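# Put a blue sponge flat on the shelf's top tier

## Task

Get one blue sponge resting flat on the top level of the shelf. The shelf must not be moved, the sponges already on it must stay flat and separate from each other, and at the end neither gripper may be in contact with any sponge.

## Robot and tools

ROBOT. Two arms, left_arm and right_arm, each with a two-finger parallel gripper and a wrist camera. Scene frame: origin at table-top height midway between the nominal bases, +x out over the table, +z up, left_arm on the +y side. Calibrated bases in the scene frame: left_arm at (+0.028, +0.365, +0.044) m, right_arm at (+0.028, -0.352, +0.027) m, each turned only slightly about z, with z pointing up. The fingers point along the gripper's +z axis and close along its y axis. end_effector_position is the point between the pads, about 1 cm short of the fingertips.

FRAMES. Each arm's reported hand pose, velocities, targets and wrist camera pose are in that arm's own base frame. Fixed cameras and the table use the scene frame. Printed poses can be a few centimetres off, worse at long reach. Friction and weight can leave a hand a centimetre or more from its command in free air, which by itself does not mean contact.

execute_actions(actions, cameras). actions is a list of actions. Each action is a list of 1 to 15 rows, and each row runs for one 1/30 s step; if fewer than 15 rows are given, the last one repeats until 15 steps are done. A row always has 14 numbers in [-1, 1], even when one arm stays still: left_arm dx, dy, dz, rx, ry, rz, opening, then right_arm dx, dy, dz, rx, ry, rz, opening. dx to rz are offsets, not poses: they are measured along that arm's base axes from its Hand target as it was when the action began, so every row counts from that same start, and sending the same offset again moves the arm further. The hand rotates about its Hand target position. Scale: 1.0 equals 0.6 m for dx, dy, dz, and 180 degrees for the rotation vector (rx, ry, rz). opening is absolute: +1 fully open (0.094 m), -1 closed. Six zeros re-command the current Hand target; a 0 opening is a real half-open command, so resend the present opening to leave a gripper unchanged. An empty actions list returns the full state. cameras picks the images returned: omitted, null or ["all"] gives all, [] gives none, and an unknown name makes the call invalid. Camera names: cam_head_left, cam_head_right, cam_left_wrist, cam_right_wrist (each 896x504).

move(target, speed, blend, opening_speed, blocking, cameras). target is one 14-number row in the same layout and scale, or a list of up to 15 such rows that are passed through in turn. Every row is an offset from the Hand targets at the start of the move, not from the row before. Each hand travels a straight line and takes the shorter turn. The path does not avoid obstacles or the other arm. speed is in m/s, 0.002 to 0.5, default 0.25; turning is capped at twice that in rad/s. It can be one value or one per target. blend (m) rounds the corners at intermediate targets. opening_speed (per second on the -1..+1 scale, at least 0.2) ramps the fingers; use a low value to close gently on a soft sponge. blocking=false returns after about 0.5 s while the motion continues. Moves end at 10 s of path time. The result adds a move: line with the ending (done, off_target, moving, held, fault) and limits (paced = pose clipped, held = steps withheld). done means at rest within 10 mm and 2 degrees, and says nothing about contact.

wait(seconds) runs 0 to 10 s while holding the commands. stop() brakes a running move and needs room to do so. zoom_image(camera, region=[x0, y0, x1, y1]) magnifies part of a camera's latest image, up to 504 by 504 px. read_manual gives licence texts only. finished_scene(scene) ends the current scene, given its number, and cannot be undone.

CONTROL. At each step the commanded pose is clipped to within 100 mm and 20 degrees of the measured hand. The Hand target shown in results is the clipped command, and the next offsets start from it. A hand often stops short; waiting will not help, but any new command, even zeros, asks for the target again, and a remaining gap can then be sent as an offset. To stop pressing on something, command the target back past the gripper.

RESULTS. Lines give end_effector_position (m) and end_effector_quat_wxyz, Joint positions (the last value per arm is the finger opening in m), Joint velocities ("within noise" when negligible), Joint torques (total drive output including gravity; joints 1 to 3 wrap past ±28 N m), grip_measured (on the opening scale, up to about 1.6 mm wide when empty, and it follows the command, so it does not show contact), and Tool commands. execute_actions results also list hand positions at some steps. Unchanged or zero items are left out unless the call was empty.

GRIPPING. Squeeze force is about 50 to 64 N per pad. The lower the command goes below the opening at first touch, the harder the grip, and a soft sponge compresses a lot. To release, command an opening well above grip_measured. A held part may now and then be tugged briefly.

AVOID. Dropping things or letting go while they move. Fast contact and targets set deep beyond a contact. The two arms or grippers striking each other, since the clearance check does not guard the grippers. Knocking over or shifting the shelf. Anything leaving the table. Paths that pass near an arm's own base, which can flip its shoulder. Stretched or straining arms, which heat motors: MOTOR HOT appears at 75 °C, a fault folds the arm at 90 °C, and at 100 °C it goes limp.

Each tool is called after "Request:" by a JSON object that holds its "api" and its "payload".

## Session

Request:
{"api": "execute_actions", "payload": {"actions": []}}

Scene clock: 0.00 s.
left_arm: end_effector_position=(+0.4037, +0.0232, +0.1015) grip_measured=+1.000 end_effector_quat_wxyz=(+0.592, -0.061, +0.803, -0.007) | right_arm: end_effector_position=(+0.4034, -0.0341, +0.1189) grip_measured=+1.000 end_effector_quat_wxyz=(+0.612, +0.054, +0.785, -0.084)
Joint positions: left_arm=[0.048 1.581 0.38 0.898 -0.015 -0.093 0.094] | right_arm=[0 1.563 0.378 0.94 0.199 -0.019 0.094]
Joint velocities: within noise
Joint torques (N m): no reading
Motor temperatures (°C): left_arm=[26 27 28 25 24 27 28] | right_arm=[27 29 26 27 27 28 28]
Heat: left arm: 28 °C; right arm: 29 °C.
Hand target: left_arm +0.4088, +0.0243, +0.1166; +0.610, -0.060, +0.791, -0.004 | right_arm +0.4078, -0.0355, +0.1345; +0.629, +0.060, +0.770, -0.083
Tool commands: left_gripper/opening=+1.0 right_gripper/opening=+1.0

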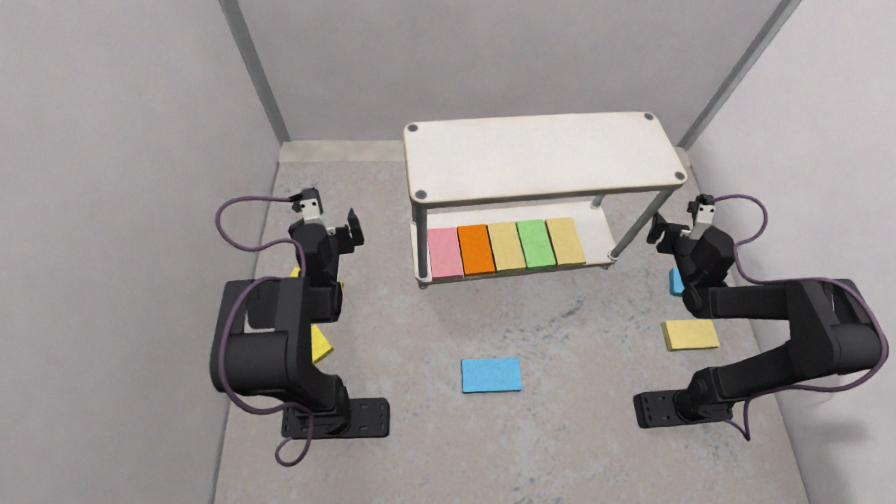

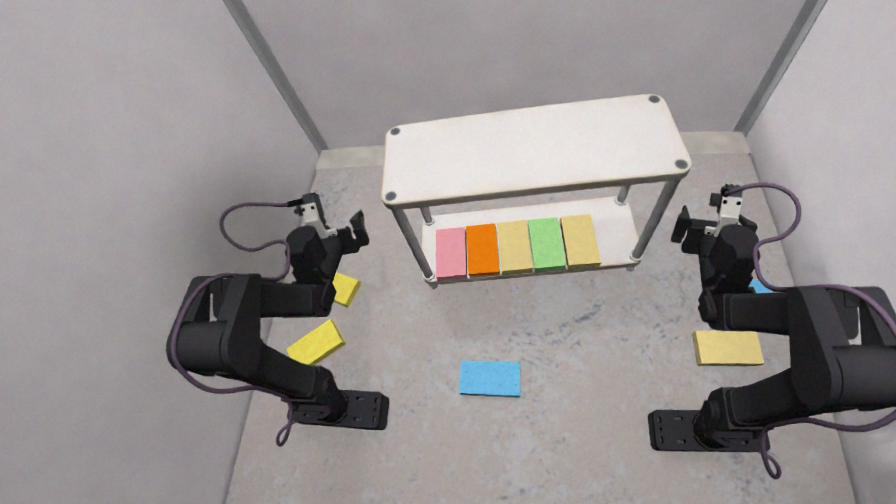

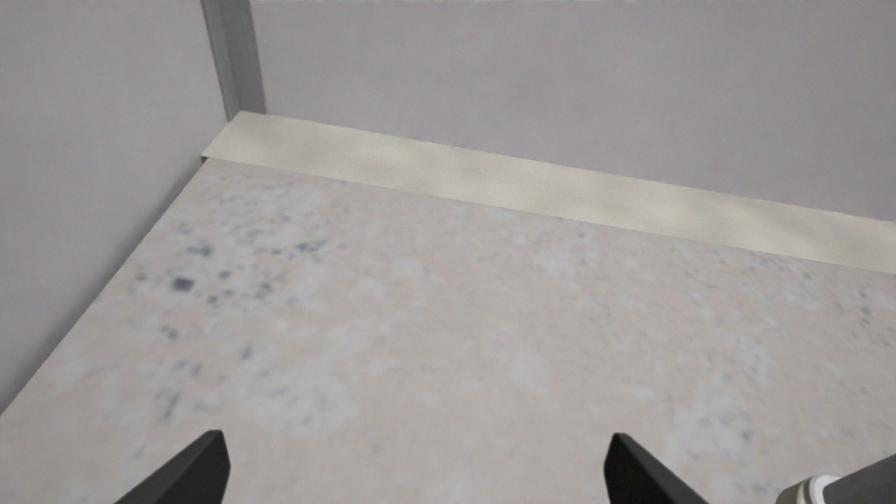

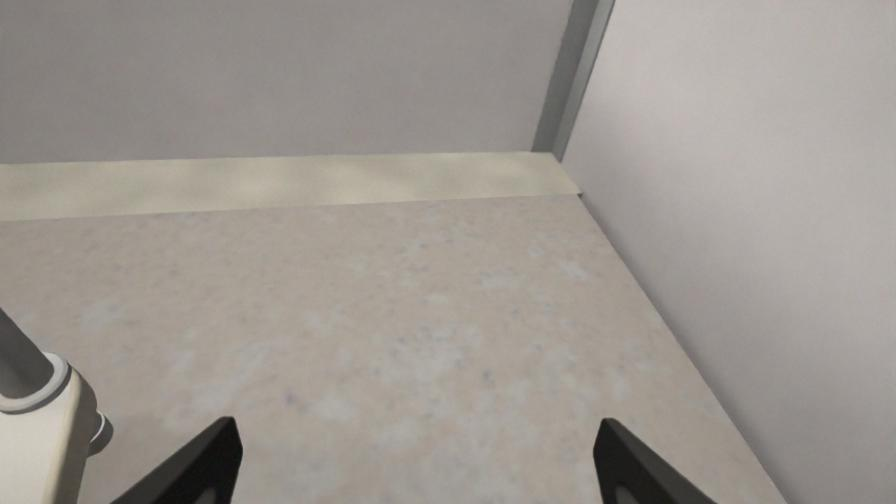

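Request:
{"api": "move", "payload": {"target": [-0.557,-0.50,0.06,0.105,0.0735,-0.526,1,0,0,0,0,0,0,1]}}

Scene clock: 6.70 s.
left_arm: end_effector_position=(+0.0710, -0.2710, +0.1320) grip_measured=+1.000 end_effector_quat_wxyz=(+0.314, +0.632, +0.631, -0.322) | right_arm: end_effector_position=(+0.4034, -0.0341, +0.1189) grip_measured=+1.000 end_effector_quat_wxyz=(+0.612, +0.054, +0.785, -0.084)
Joint positions: left_arm=[-1.059 0.839 0.475 -0.344 0.415 0.32 0.094] | right_arm=[0 1.563 0.378 0.94 0.199 -0.019 0.094]
Joint torques (N m): left_arm=[-0.38 -0.16 10.11 1.23 0.06 -0.1] | right_arm=[-0.09 -5.97 5.05 2.25 -0.01 0]
Hand target: left_arm +0.0746, -0.2757, +0.1526; +0.327, +0.626, +0.628, -0.326 | right_arm +0.4078, -0.0355, +0.1345; +0.629, +0.060, +0.770, -0.083
Off the commanded pose: left_arm 0.022 m, 2 deg | right_arm 0.016 m, 3 deg.
move: off_target (left_arm, right_arm)

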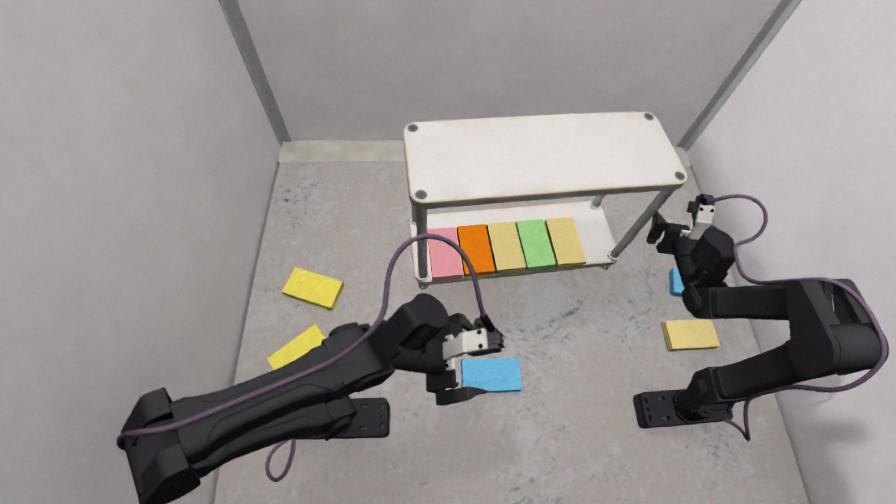

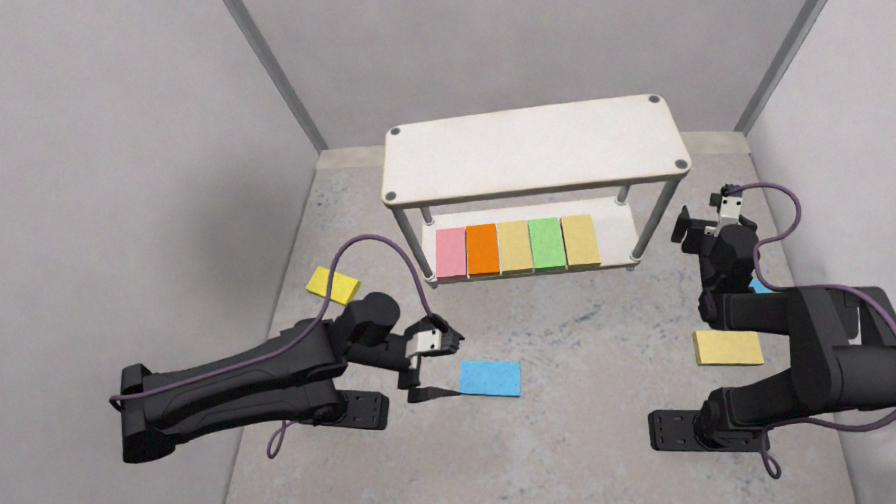

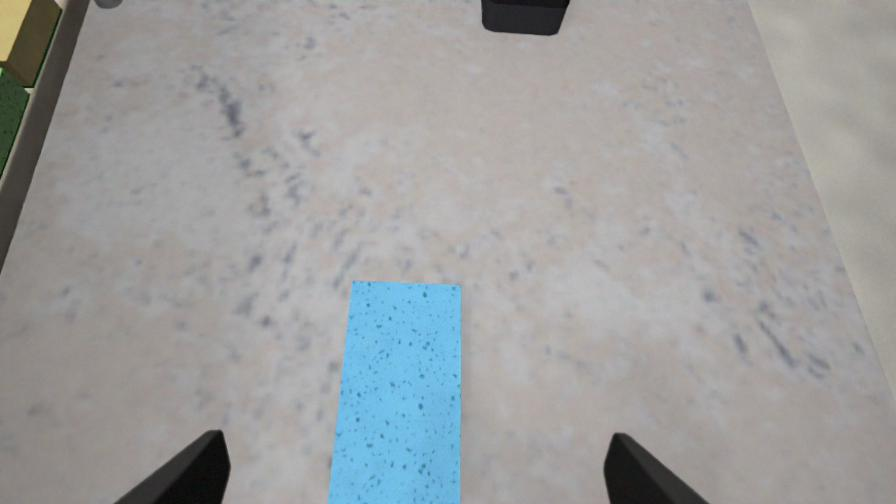

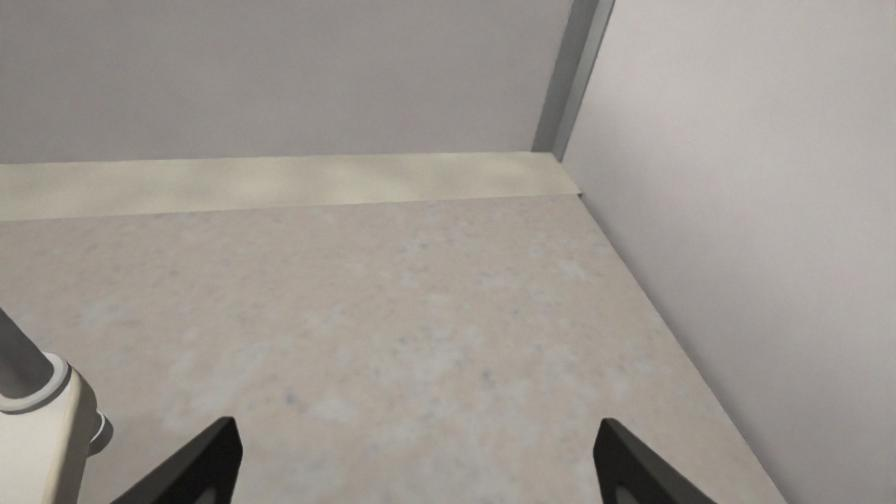

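Request:
{"api": "move", "payload": {"target": [0.027,-0.072,-0.17,0,0,0,1,0,0,0,0,0,0,1]}}

Request:
{"api": "zoom_image", "payload": {"camera": "cam_head_left", "region": [400, 300, 600, 420]}}

Scene clock: 9.53 s.
left_arm: end_effector_position=(+0.0923, -0.3138, +0.0452) grip_measured=+1.000 end_effector_quat_wxyz=(+0.309, +0.627, +0.641, -0.319) | right_arm: end_effector_position=(+0.4034, -0.0341, +0.1189) grip_measured=+1.000 end_effector_quat_wxyz=(+0.612, +0.054, +0.785, -0.084)
Joint positions: left_arm=[-1.081 1.352 0.334 0.306 0.387 0.289 0.094] | right_arm=[0 1.563 0.378 0.94 0.199 -0.019 0.094]
Joint torques (N m): left_arm=[-0.44 -2.25 3.45 2 0.07 -0.1] | right_arm=[-0.1 -5.96 5.04 2.25 -0.01 0]
Hand target: left_arm +0.0908, -0.3189, +0.0506; +0.327, +0.626, +0.628, -0.326 | right_arm +0.4078, -0.0355, +0.1345; +0.629, +0.060, +0.770, -0.083
Off the commanded pose: left_arm 0.008 m, 3 deg | right_arm 0.016 m, 3 deg.
move: off_target (left_arm, right_arm)

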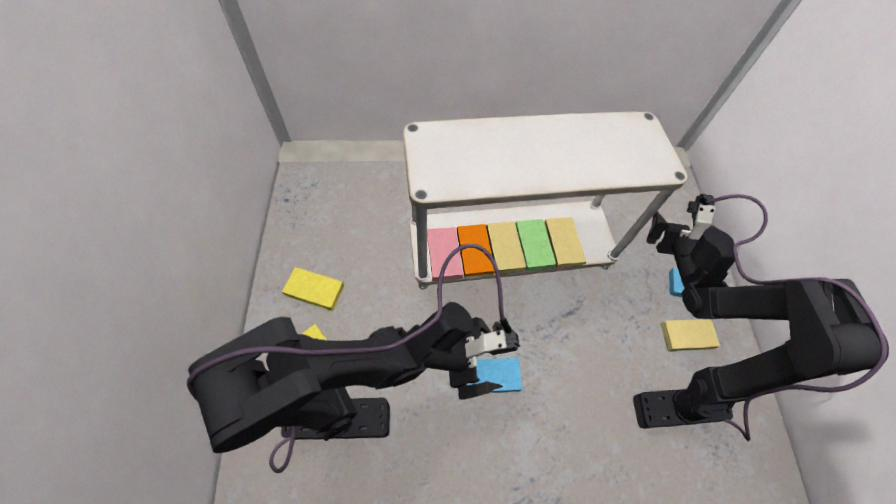

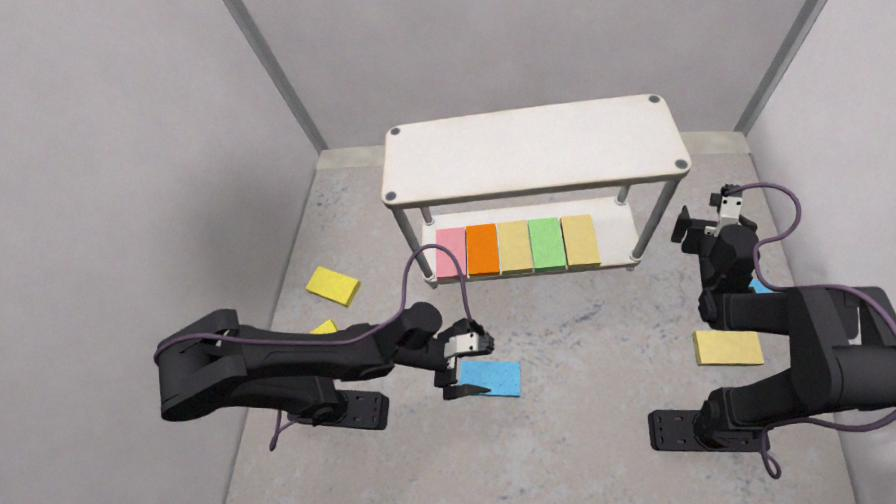

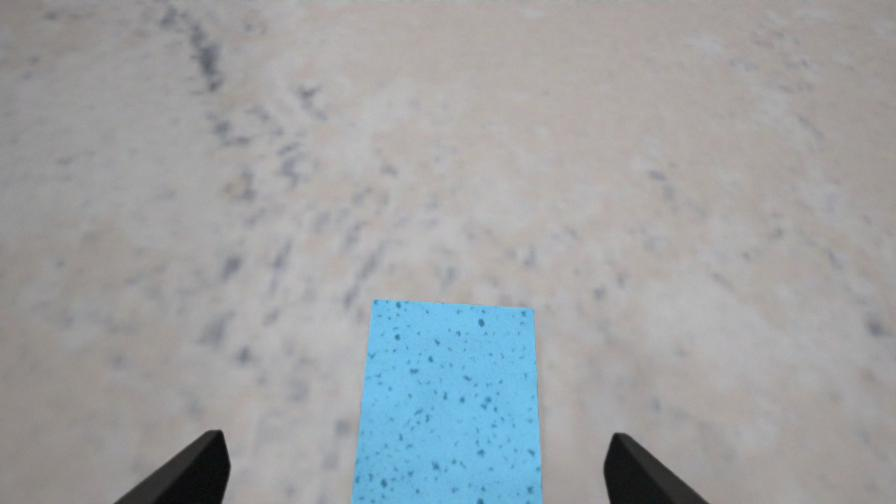

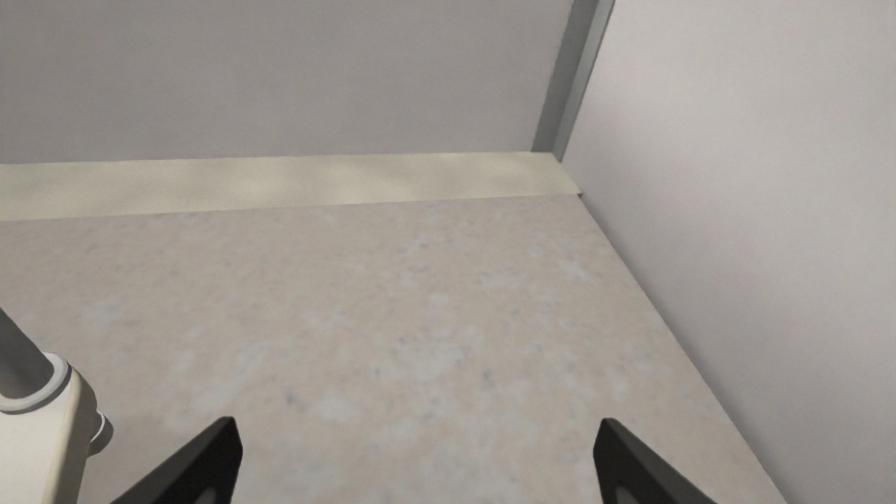

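Scaled by 2.520 from the camera's 896x504 image, which has a finer 1280x720 frame.

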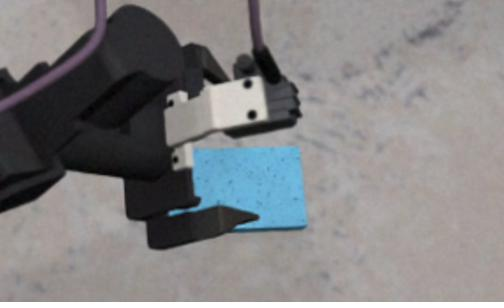

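Request:
{"api": "move", "payload": {"target": [-0.013,-0.01,-0.098,0,0,0,1,0,0,0,0,0,0,1], "speed": 0.12, "cameras": ["cam_left_wrist","cam_head_left"]}}

Request:
{"api": "zoom_image", "payload": {"camera": "cam_head_left", "region": [400, 300, 600, 420]}}

Scene clock: 11.63 s.
left_arm: end_effector_position=(+0.0846, -0.3196, -0.0151) grip_measured=+1.000 end_effector_quat_wxyz=(+0.309, +0.627, +0.640, -0.318) | right_arm: end_effector_position=(+0.4034, -0.0341, +0.1189) grip_measured=+1.000 end_effector_quat_wxyz=(+0.612, +0.054, +0.785, -0.084)
Joint positions: left_arm=[-1.13 1.747 0.248 0.797 0.349 0.257 0.094] | right_arm=[0 1.563 0.378 0.94 0.199 -0.019 0.094]
Joint torques (N m): left_arm=[-0.51 -3.22 1.73 2.04 0.05 -0.09] | right_arm=[-0.1 -5.96 5.05 2.25 -0.01 0]
Hand target: left_arm +0.0830, -0.3249, -0.0082; +0.327, +0.626, +0.628, -0.326 | right_arm +0.4078, -0.0355, +0.1345; +0.629, +0.060, +0.770, -0.083
Off the commanded pose: left_arm 0.009 m, 3 deg | right_arm 0.016 m, 3 deg.
move: off_target (left_arm, right_arm)
Images, in order: cam_head_left, cam_left_wrist.

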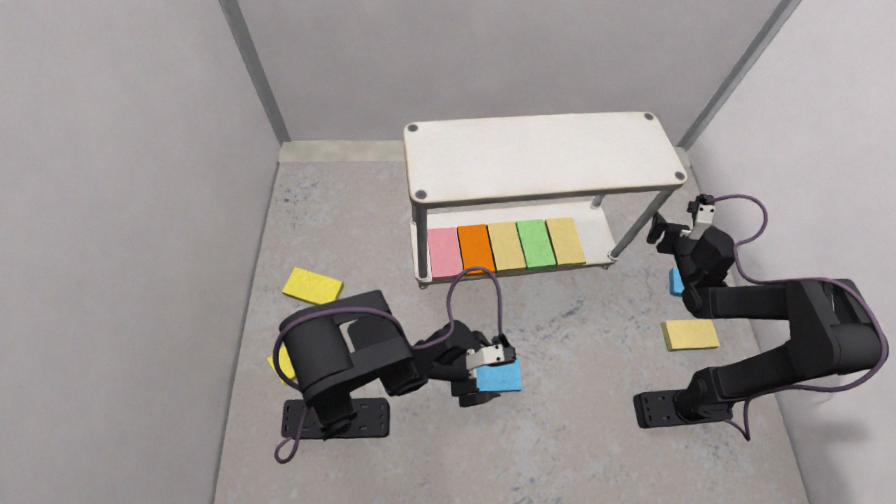

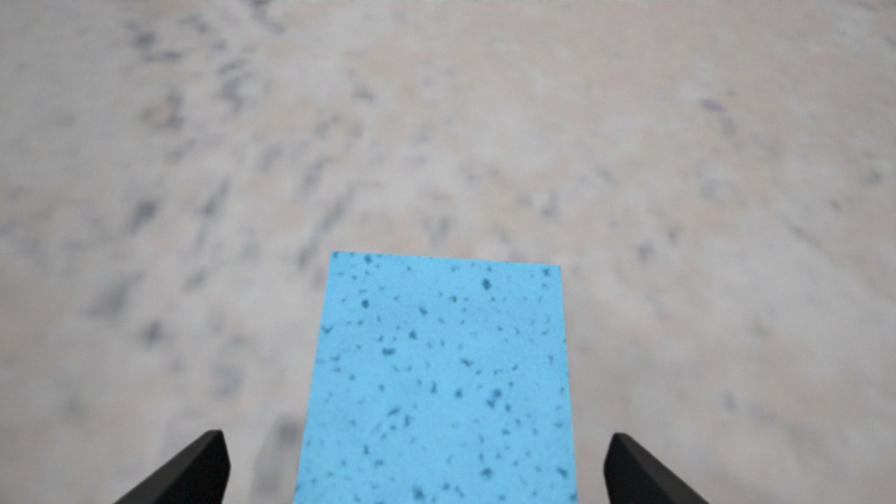

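Scaled by 2.520 from the camera's 896x504 image, which has a finer 1280x720 frame.

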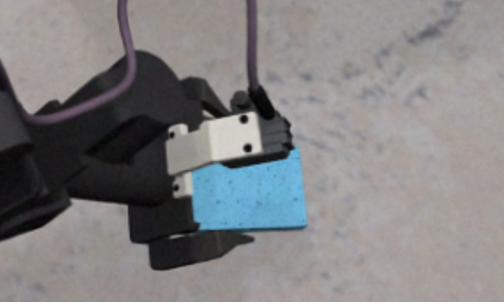

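Request:
{"api": "move", "payload": {"target": [-0.006,-0.006,-0.025,0,0,0,1,0,0,0,0,0,0,1], "speed": 0.05, "cameras": ["cam_left_wrist"]}}

Request:
{"api": "move", "payload": {"target": [0,0,0,0,0,0,0.4,0,0,0,0,0,0,1], "opening_speed": 0.5, "cameras": ["cam_left_wrist"]}}

Scene clock: 12.93 s.
left_arm: end_effector_position=(+0.0810, -0.3235, -0.0299) grip_measured=+1.000 end_effector_quat_wxyz=(+0.312, +0.630, +0.637, -0.317) | right_arm: end_effector_position=(+0.4034, -0.0341, +0.1189) grip_measured=+1.000 end_effector_quat_wxyz=(+0.612, +0.054, +0.785, -0.084)
Joint positions: left_arm=[-1.154 1.871 0.248 0.929 0.33 0.251 0.094] | right_arm=[0 1.563 0.378 0.94 0.199 -0.019 0.094]
Joint velocities: left_arm=[-0.012 0.012 -0.007 0.037 -0.007 -0.154 0] | right_arm=[within noise]
Joint torques (N m): left_arm=[-0.49 -3.54 1.24 2.02 0.04 -0.08] | right_arm=[-0.1 -5.96 5.05 2.25 -0.01 0.01]
Hand target: left_arm +0.0794, -0.3285, -0.0232; +0.327, +0.626, +0.628, -0.326 | right_arm +0.4078, -0.0355, +0.1345; +0.629, +0.060, +0.770, -0.083
Off the commanded pose: left_arm 0.009 m, 2 deg | right_arm 0.016 m, 3 deg.
move: off_target (right_arm)
Images, in order: cam_left_wrist.

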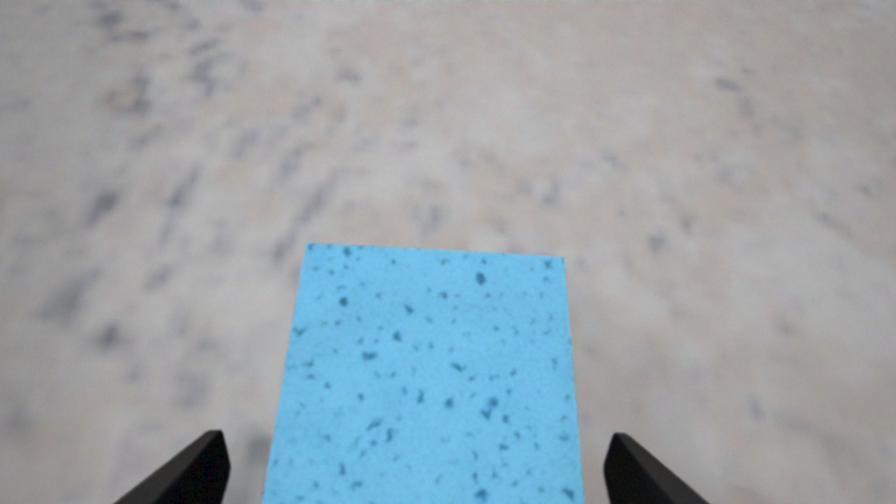

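Scene clock: 14.63 s.
left_arm: end_effector_position=(+0.0813, -0.3235, -0.0300) grip_measured=+0.409 end_effector_quat_wxyz=(+0.312, +0.630, +0.637, -0.316) | right_arm: end_effector_position=(+0.4034, -0.0341, +0.1189) grip_measured=+1.000 end_effector_quat_wxyz=(+0.612, +0.054, +0.785, -0.084)
Joint positions: left_arm=[-1.154 1.871 0.248 0.929 0.329 0.249 0.066] | right_arm=[0 1.563 0.378 0.94 0.199 -0.019 0.094]
Joint torques (N m): left_arm=[-0.49 -3.52 1.25 2.03 0.04 -0.1] | right_arm=[-0.09 -5.96 5.05 2.25 -0.01 0]
Motor temperatures (°C): left_arm=[26 27 30 28 24 27 28] | right_arm=[27 31 27 32 27 28 28]
Hand target: left_arm +0.0794, -0.3285, -0.0232; +0.327, +0.626, +0.628, -0.326 | right_arm +0.4078, -0.0355, +0.1345; +0.629, +0.060, +0.770, -0.083
Off the commanded pose: left_arm 0.009 m, 2 deg | right_arm 0.016 m, 3 deg.
move: off_target (right_arm)
Images, in order: cam_left_wrist.

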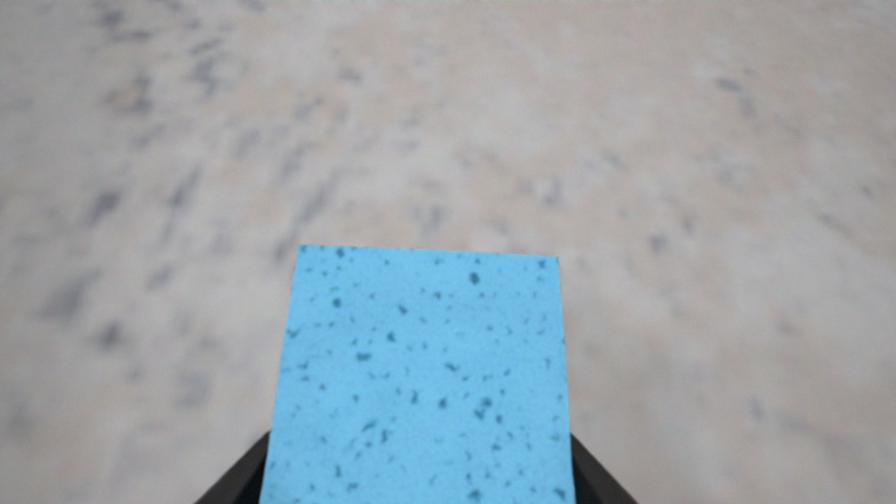

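Request:
{"api": "move", "payload": {"target": [0,0,0,0,0,0,0.18,0,0,0,0,0,0,1], "opening_speed": 0.5, "cameras": []}}

Request:
{"api": "move", "payload": {"target": [0,0.03,0.3,0,0,0,0.18,0,0,0,0,0,0,1], "speed": 0.15}}

Scene clock: 15.83 s.
left_arm: end_effector_position=(+0.0813, -0.3235, -0.0300) grip_measured=+0.350 end_effector_quat_wxyz=(+0.312, +0.630, +0.637, -0.316) | right_arm: end_effector_position=(+0.4034, -0.0341, +0.1189) grip_measured=+1.000 end_effector_quat_wxyz=(+0.612, +0.054, +0.785, -0.084)
Joint positions: left_arm=[-1.154 1.871 0.248 0.929 0.329 0.249 0.063] | right_arm=[0 1.563 0.378 0.94 0.199 -0.019 0.094]
Joint torques (N m): left_arm=[-0.5 -3.55 1.25 2.02 0.04 -0.08] | right_arm=[-0.1 -5.97 5.04 2.25 -0.01 0.01]
Hand target: left_arm +0.0794, -0.3285, -0.0232; +0.327, +0.626, +0.628, -0.326 | right_arm +0.4078, -0.0355, +0.1345; +0.629, +0.060, +0.770, -0.083
Off the commanded pose: left_arm 0.009 m, 2 deg | right_arm 0.016 m, 3 deg.
move: off_target (right_arm)

Scene clock: 18.20 s.
left_arm: end_effector_position=(+0.0770, -0.3062, +0.1356) grip_measured=+0.349 end_effector_quat_wxyz=(+0.318, +0.626, +0.638, -0.317) | right_arm: end_effector_position=(+0.4034, -0.0341, +0.1189) grip_measured=+1.000 end_effector_quat_wxyz=(+0.612, +0.054, +0.785, -0.084)
Joint positions: left_arm=[-1.143 1.009 0.547 -0.222 0.33 0.251 0.063] | right_arm=[0 1.563 0.378 0.94 0.199 -0.019 0.094]
Joint torques (N m): left_arm=[0.58 -1.58 10.13 1.17 0.33 0.06] | right_arm=[-0.1 -5.96 5.04 2.25 -0.01 0]
Hand target: left_arm +0.0794, -0.3105, +0.1568; +0.327, +0.626, +0.628, -0.326 | right_arm +0.4078, -0.0355, +0.1345; +0.629, +0.060, +0.770, -0.083
Off the commanded pose: left_arm 0.022 m, 2 deg | right_arm 0.016 m, 3 deg.
move: off_target (left_arm, right_arm)

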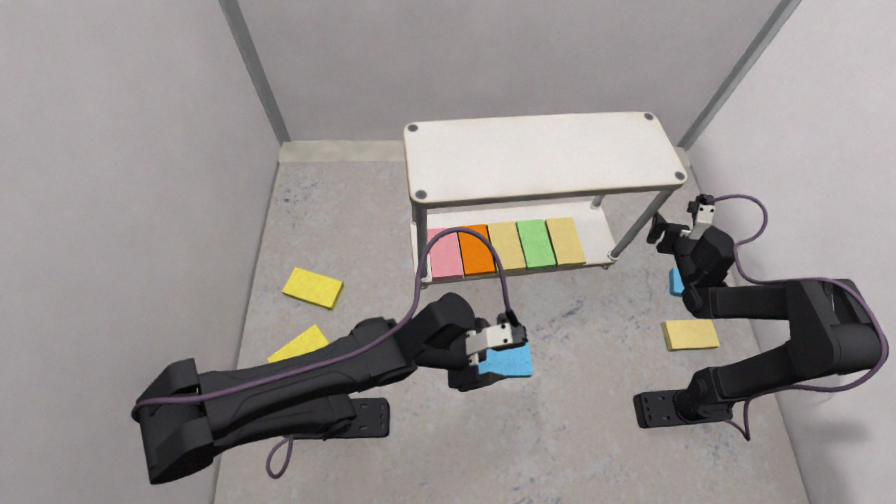

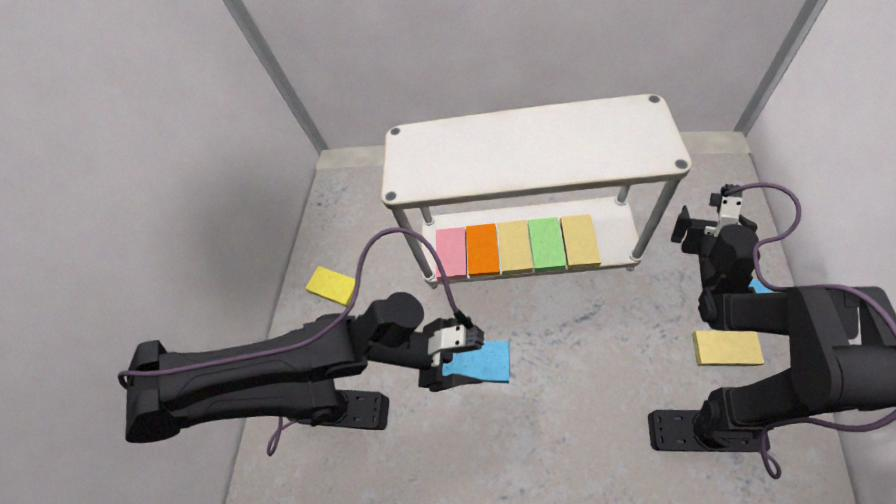

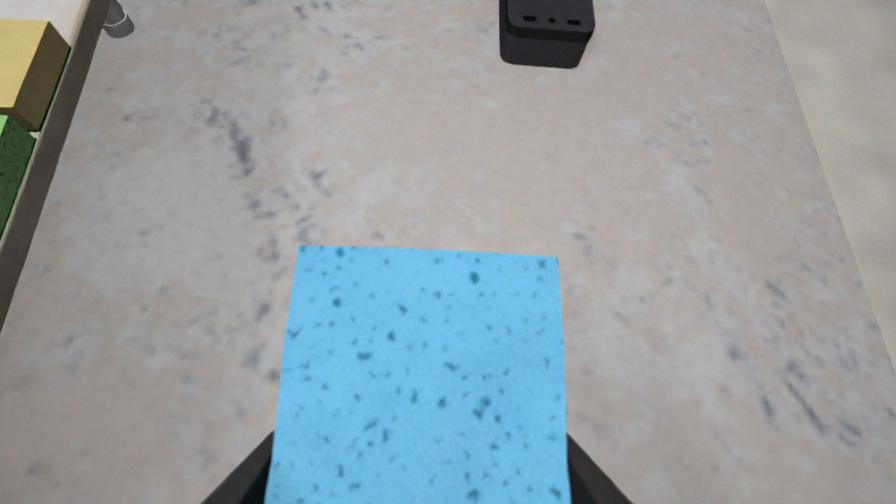

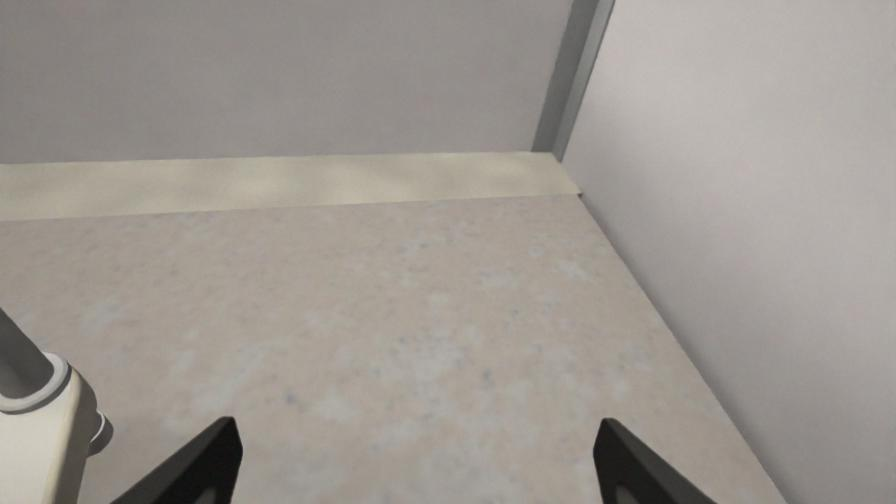

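Request:
{"api": "move", "payload": {"target": [[0.05,0.04,0.33,0,0,0.08,0.18,0,0,0,0,0,0,1],[0.367,0.242,0.405,0,0,0.306,0.18,0,0,0,0,0,0,1]], "speed": 0.2, "blend": 0.04}}

Scene clock: 22.10 s.
left_arm: end_effector_position=(+0.3062, -0.1685, +0.3857) grip_measured=+0.349 end_effector_quat_wxyz=(+0.434, +0.267, +0.849, -0.138) | right_arm: end_effector_position=(+0.4034, -0.0341, +0.1189) grip_measured=+1.000 end_effector_quat_wxyz=(+0.612, +0.054, +0.785, -0.084)
Joint positions: left_arm=[-0.432 1.314 1.749 -1.068 0.146 0.102 0.063] | right_arm=[0 1.563 0.378 0.94 0.199 -0.019 0.094]
Joint torques (N m): left_arm=[0.36 -2.4 8.55 1.22 -0.05 -0.09] | right_arm=[-0.1 -5.96 5.04 2.25 -0.01 0]
Hand target: left_arm +0.2996, -0.1653, +0.3998; +0.441, +0.265, +0.846, -0.138 | right_arm +0.4078, -0.0355, +0.1345; +0.629, +0.060, +0.770, -0.083
Off the commanded pose: left_arm 0.016 m, 1 deg | right_arm 0.016 m, 3 deg.
move: off_target (left_arm, right_arm)

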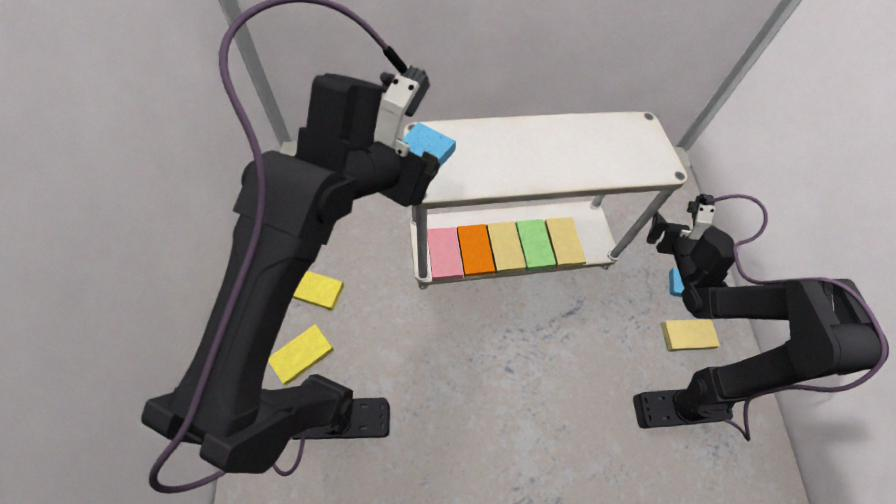

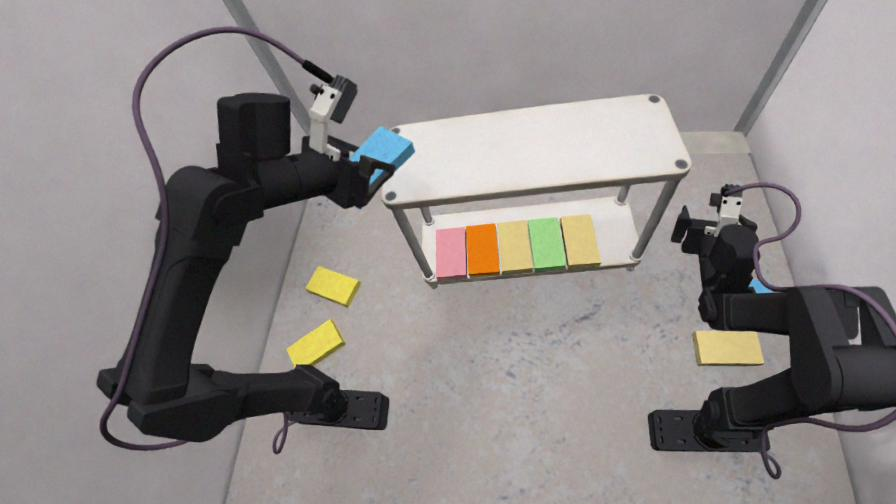

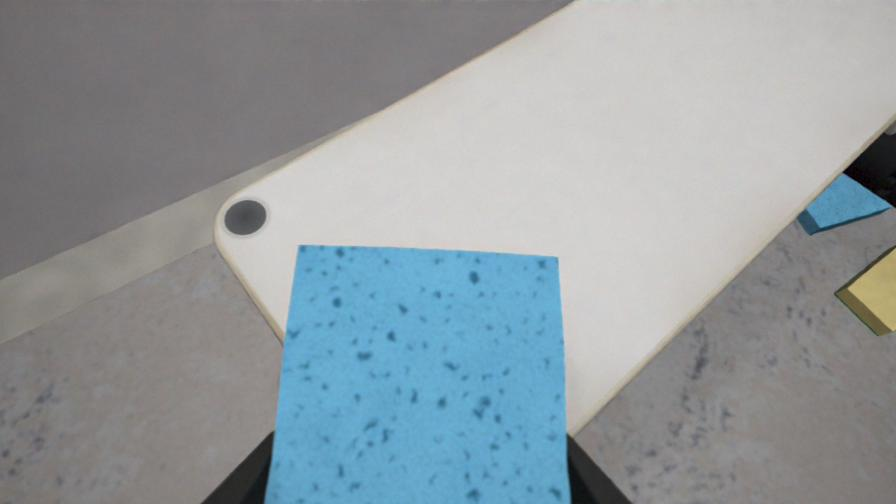

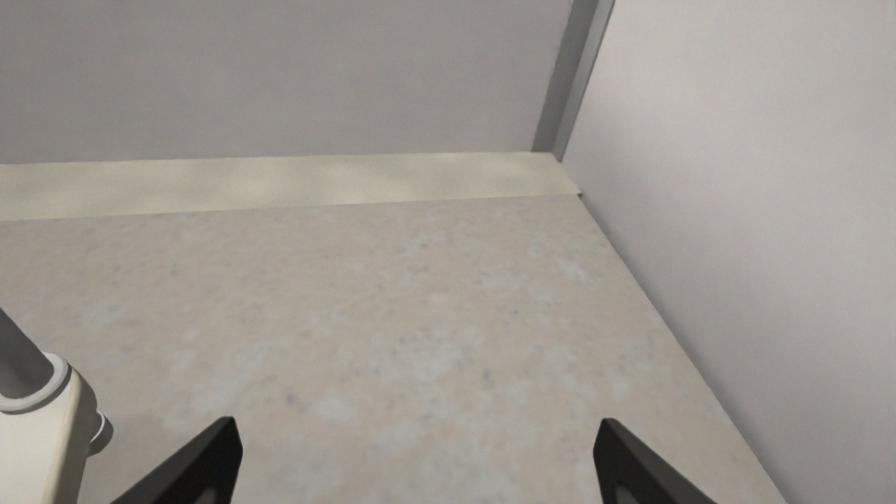

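Request:
{"api": "move", "payload": {"target": [0.168,-0.156,-0.055,0,0,0,0.18,0,0,0,0,0,0,1], "speed": 0.12}}

Request:
{"api": "zoom_image", "payload": {"camera": "cam_head_right", "region": [330, 60, 600, 230]}}

Scene clock: 24.67 s.
left_arm: end_effector_position=(+0.3923, -0.2488, +0.3338) grip_measured=+0.349 end_effector_quat_wxyz=(+0.394, +0.269, +0.870, -0.125) | right_arm: end_effector_position=(+0.4034, -0.0341, +0.1189) grip_measured=+1.000 end_effector_quat_wxyz=(+0.612, +0.054, +0.785, -0.084)
Joint positions: left_arm=[-0.551 1.701 1.943 -0.961 0.042 0.029 0.063] | right_arm=[0 1.563 0.378 0.94 0.199 -0.019 0.094]
Joint torques (N m): left_arm=[-0.38 -5.82 9.35 2 -0.09 -0.07] | right_arm=[-0.09 -5.96 5.05 2.25 -0.01 0]
Heat: left arm: 31 °C; right arm: 34 °C.
Hand target: left_arm +0.4004, -0.2589, +0.3668; +0.441, +0.265, +0.846, -0.138 | right_arm +0.4078, -0.0355, +0.1345; +0.629, +0.060, +0.770, -0.083
Off the commanded pose: left_arm 0.036 m, 6 deg | right_arm 0.016 m, 3 deg.
move: off_target (left_arm, right_arm)

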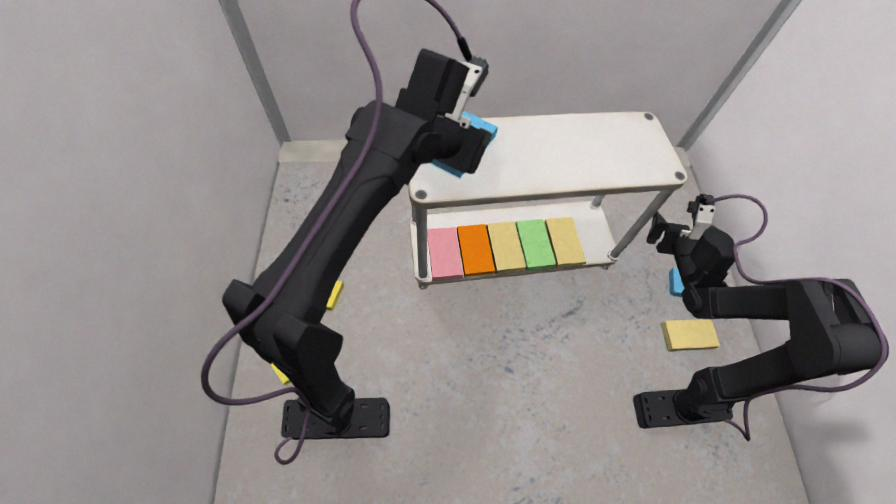

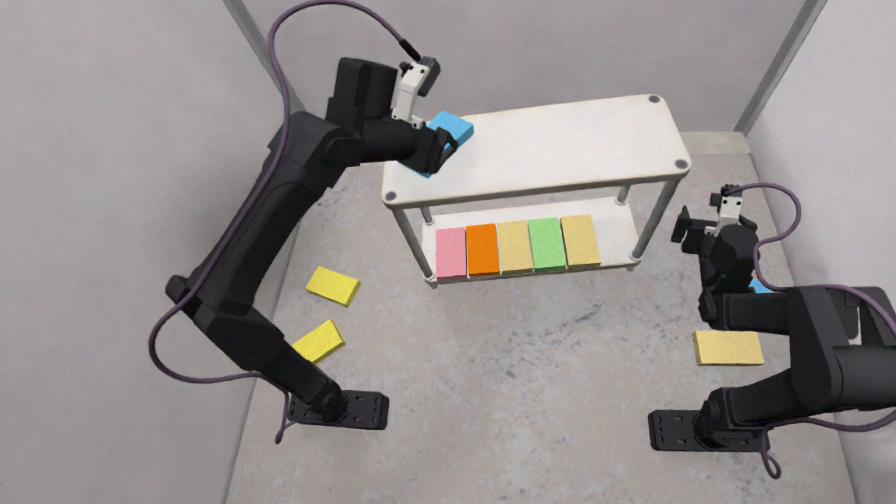

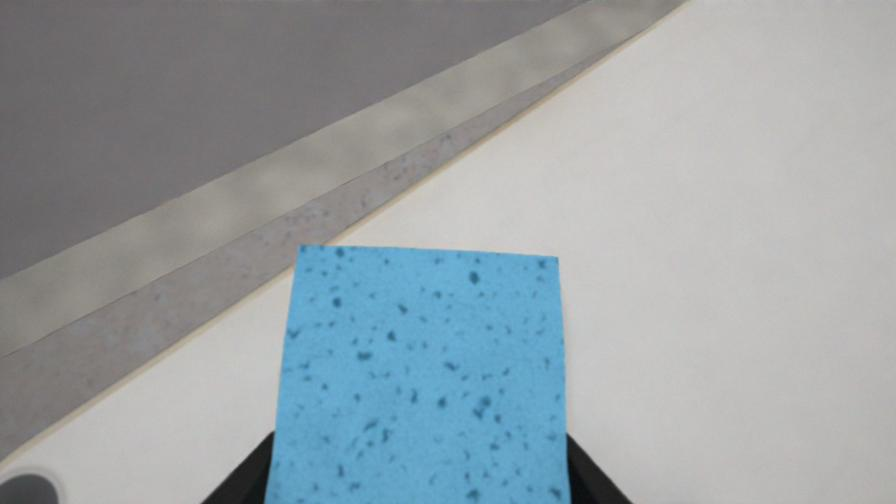

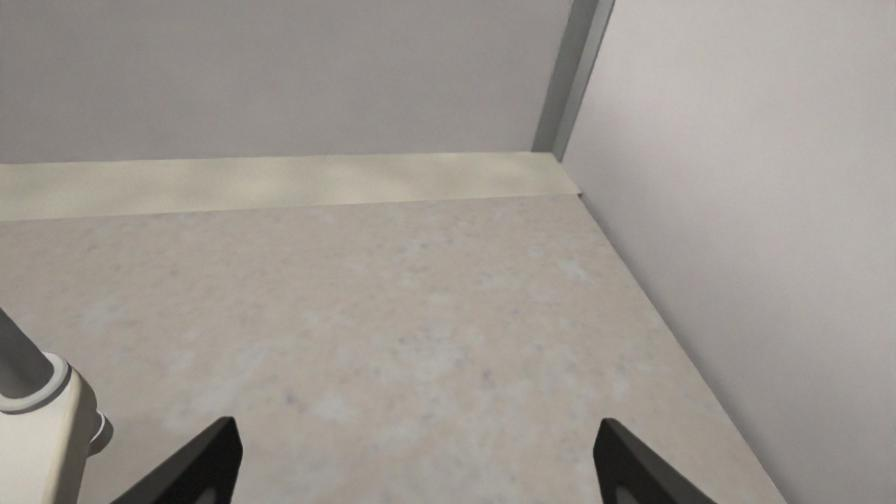

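Scaled by 1.867 from the camera's 896x504 image, which has a finer 1280x720 frame.

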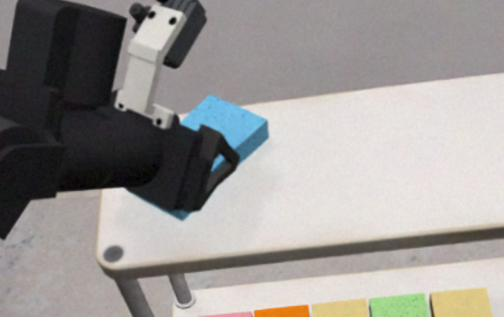

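Request:
{"api": "move", "payload": {"target": [0.016,-0.004,-0.03,-0.016,-0.023,0,0.18,0,0,0,0,0,0,1], "speed": 0.06, "cameras": ["cam_head_right","cam_left_wrist"]}}

Request:
{"api": "zoom_image", "payload": {"camera": "cam_head_right", "region": [360, 80, 560, 210]}}

Scene clock: 28.23 s.
left_arm: end_effector_position=(+0.4114, -0.2615, +0.3316) grip_measured=+0.349 end_effector_quat_wxyz=(+0.450, +0.261, +0.842, -0.143) | right_arm: end_effector_position=(+0.4034, -0.0341, +0.1189) grip_measured=+1.000 end_effector_quat_wxyz=(+0.612, +0.054, +0.785, -0.084)
Joint positions: left_arm=[-0.551 1.664 1.78 -0.705 0.047 0.024 0.063] | right_arm=[0 1.563 0.378 0.94 0.199 -0.019 0.094]
Joint torques (N m): left_arm=[0.38 -8.43 4.16 2.08 0.01 -0.05] | right_arm=[-0.09 -5.96 5.05 2.25 -0.01 0]
Hand target: left_arm +0.4100, -0.2613, +0.3488; +0.478, +0.259, +0.826, -0.149 | right_arm +0.4078, -0.0355, +0.1345; +0.629, +0.060, +0.770, -0.083
Off the commanded pose: left_arm 0.017 m, 4 deg | right_arm 0.016 m, 3 deg.
move: off_target (left_arm, right_arm)
Images, in order: cam_head_right, cam_left_wrist.

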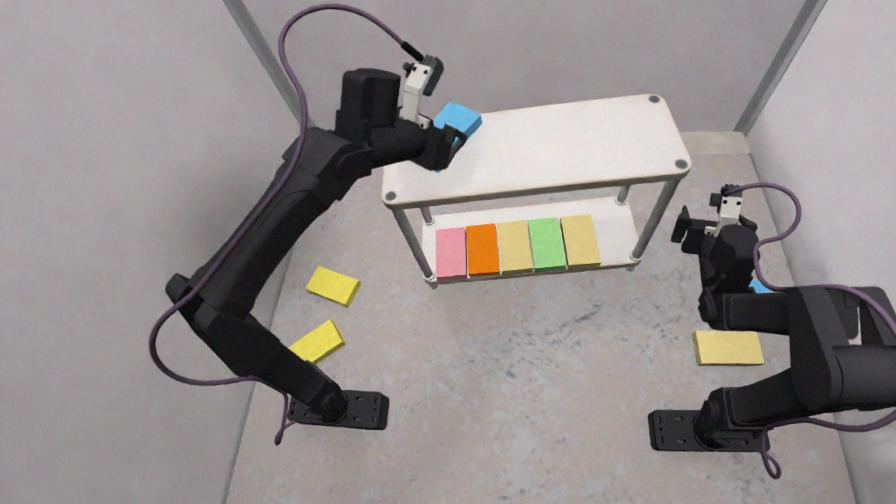

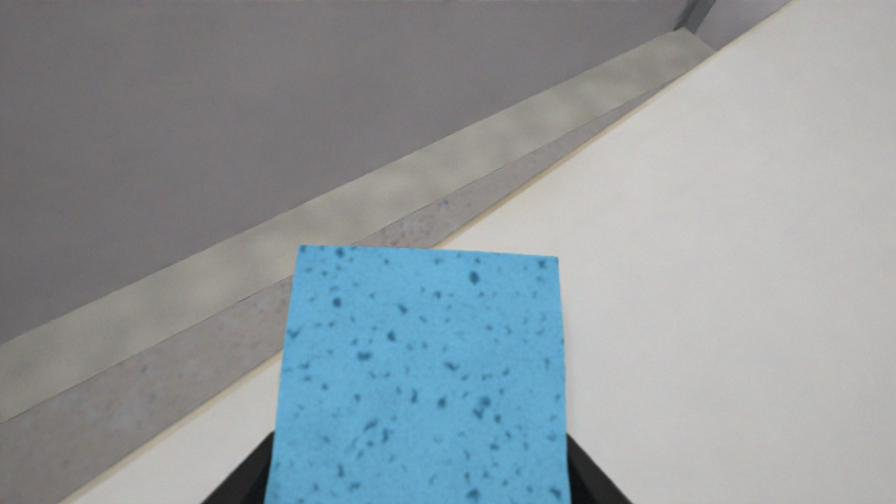

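Scaled by 2.520 from the camera's 896x504 image, which has a finer 1280x720 frame.

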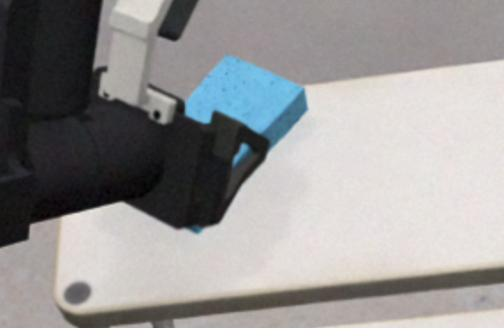

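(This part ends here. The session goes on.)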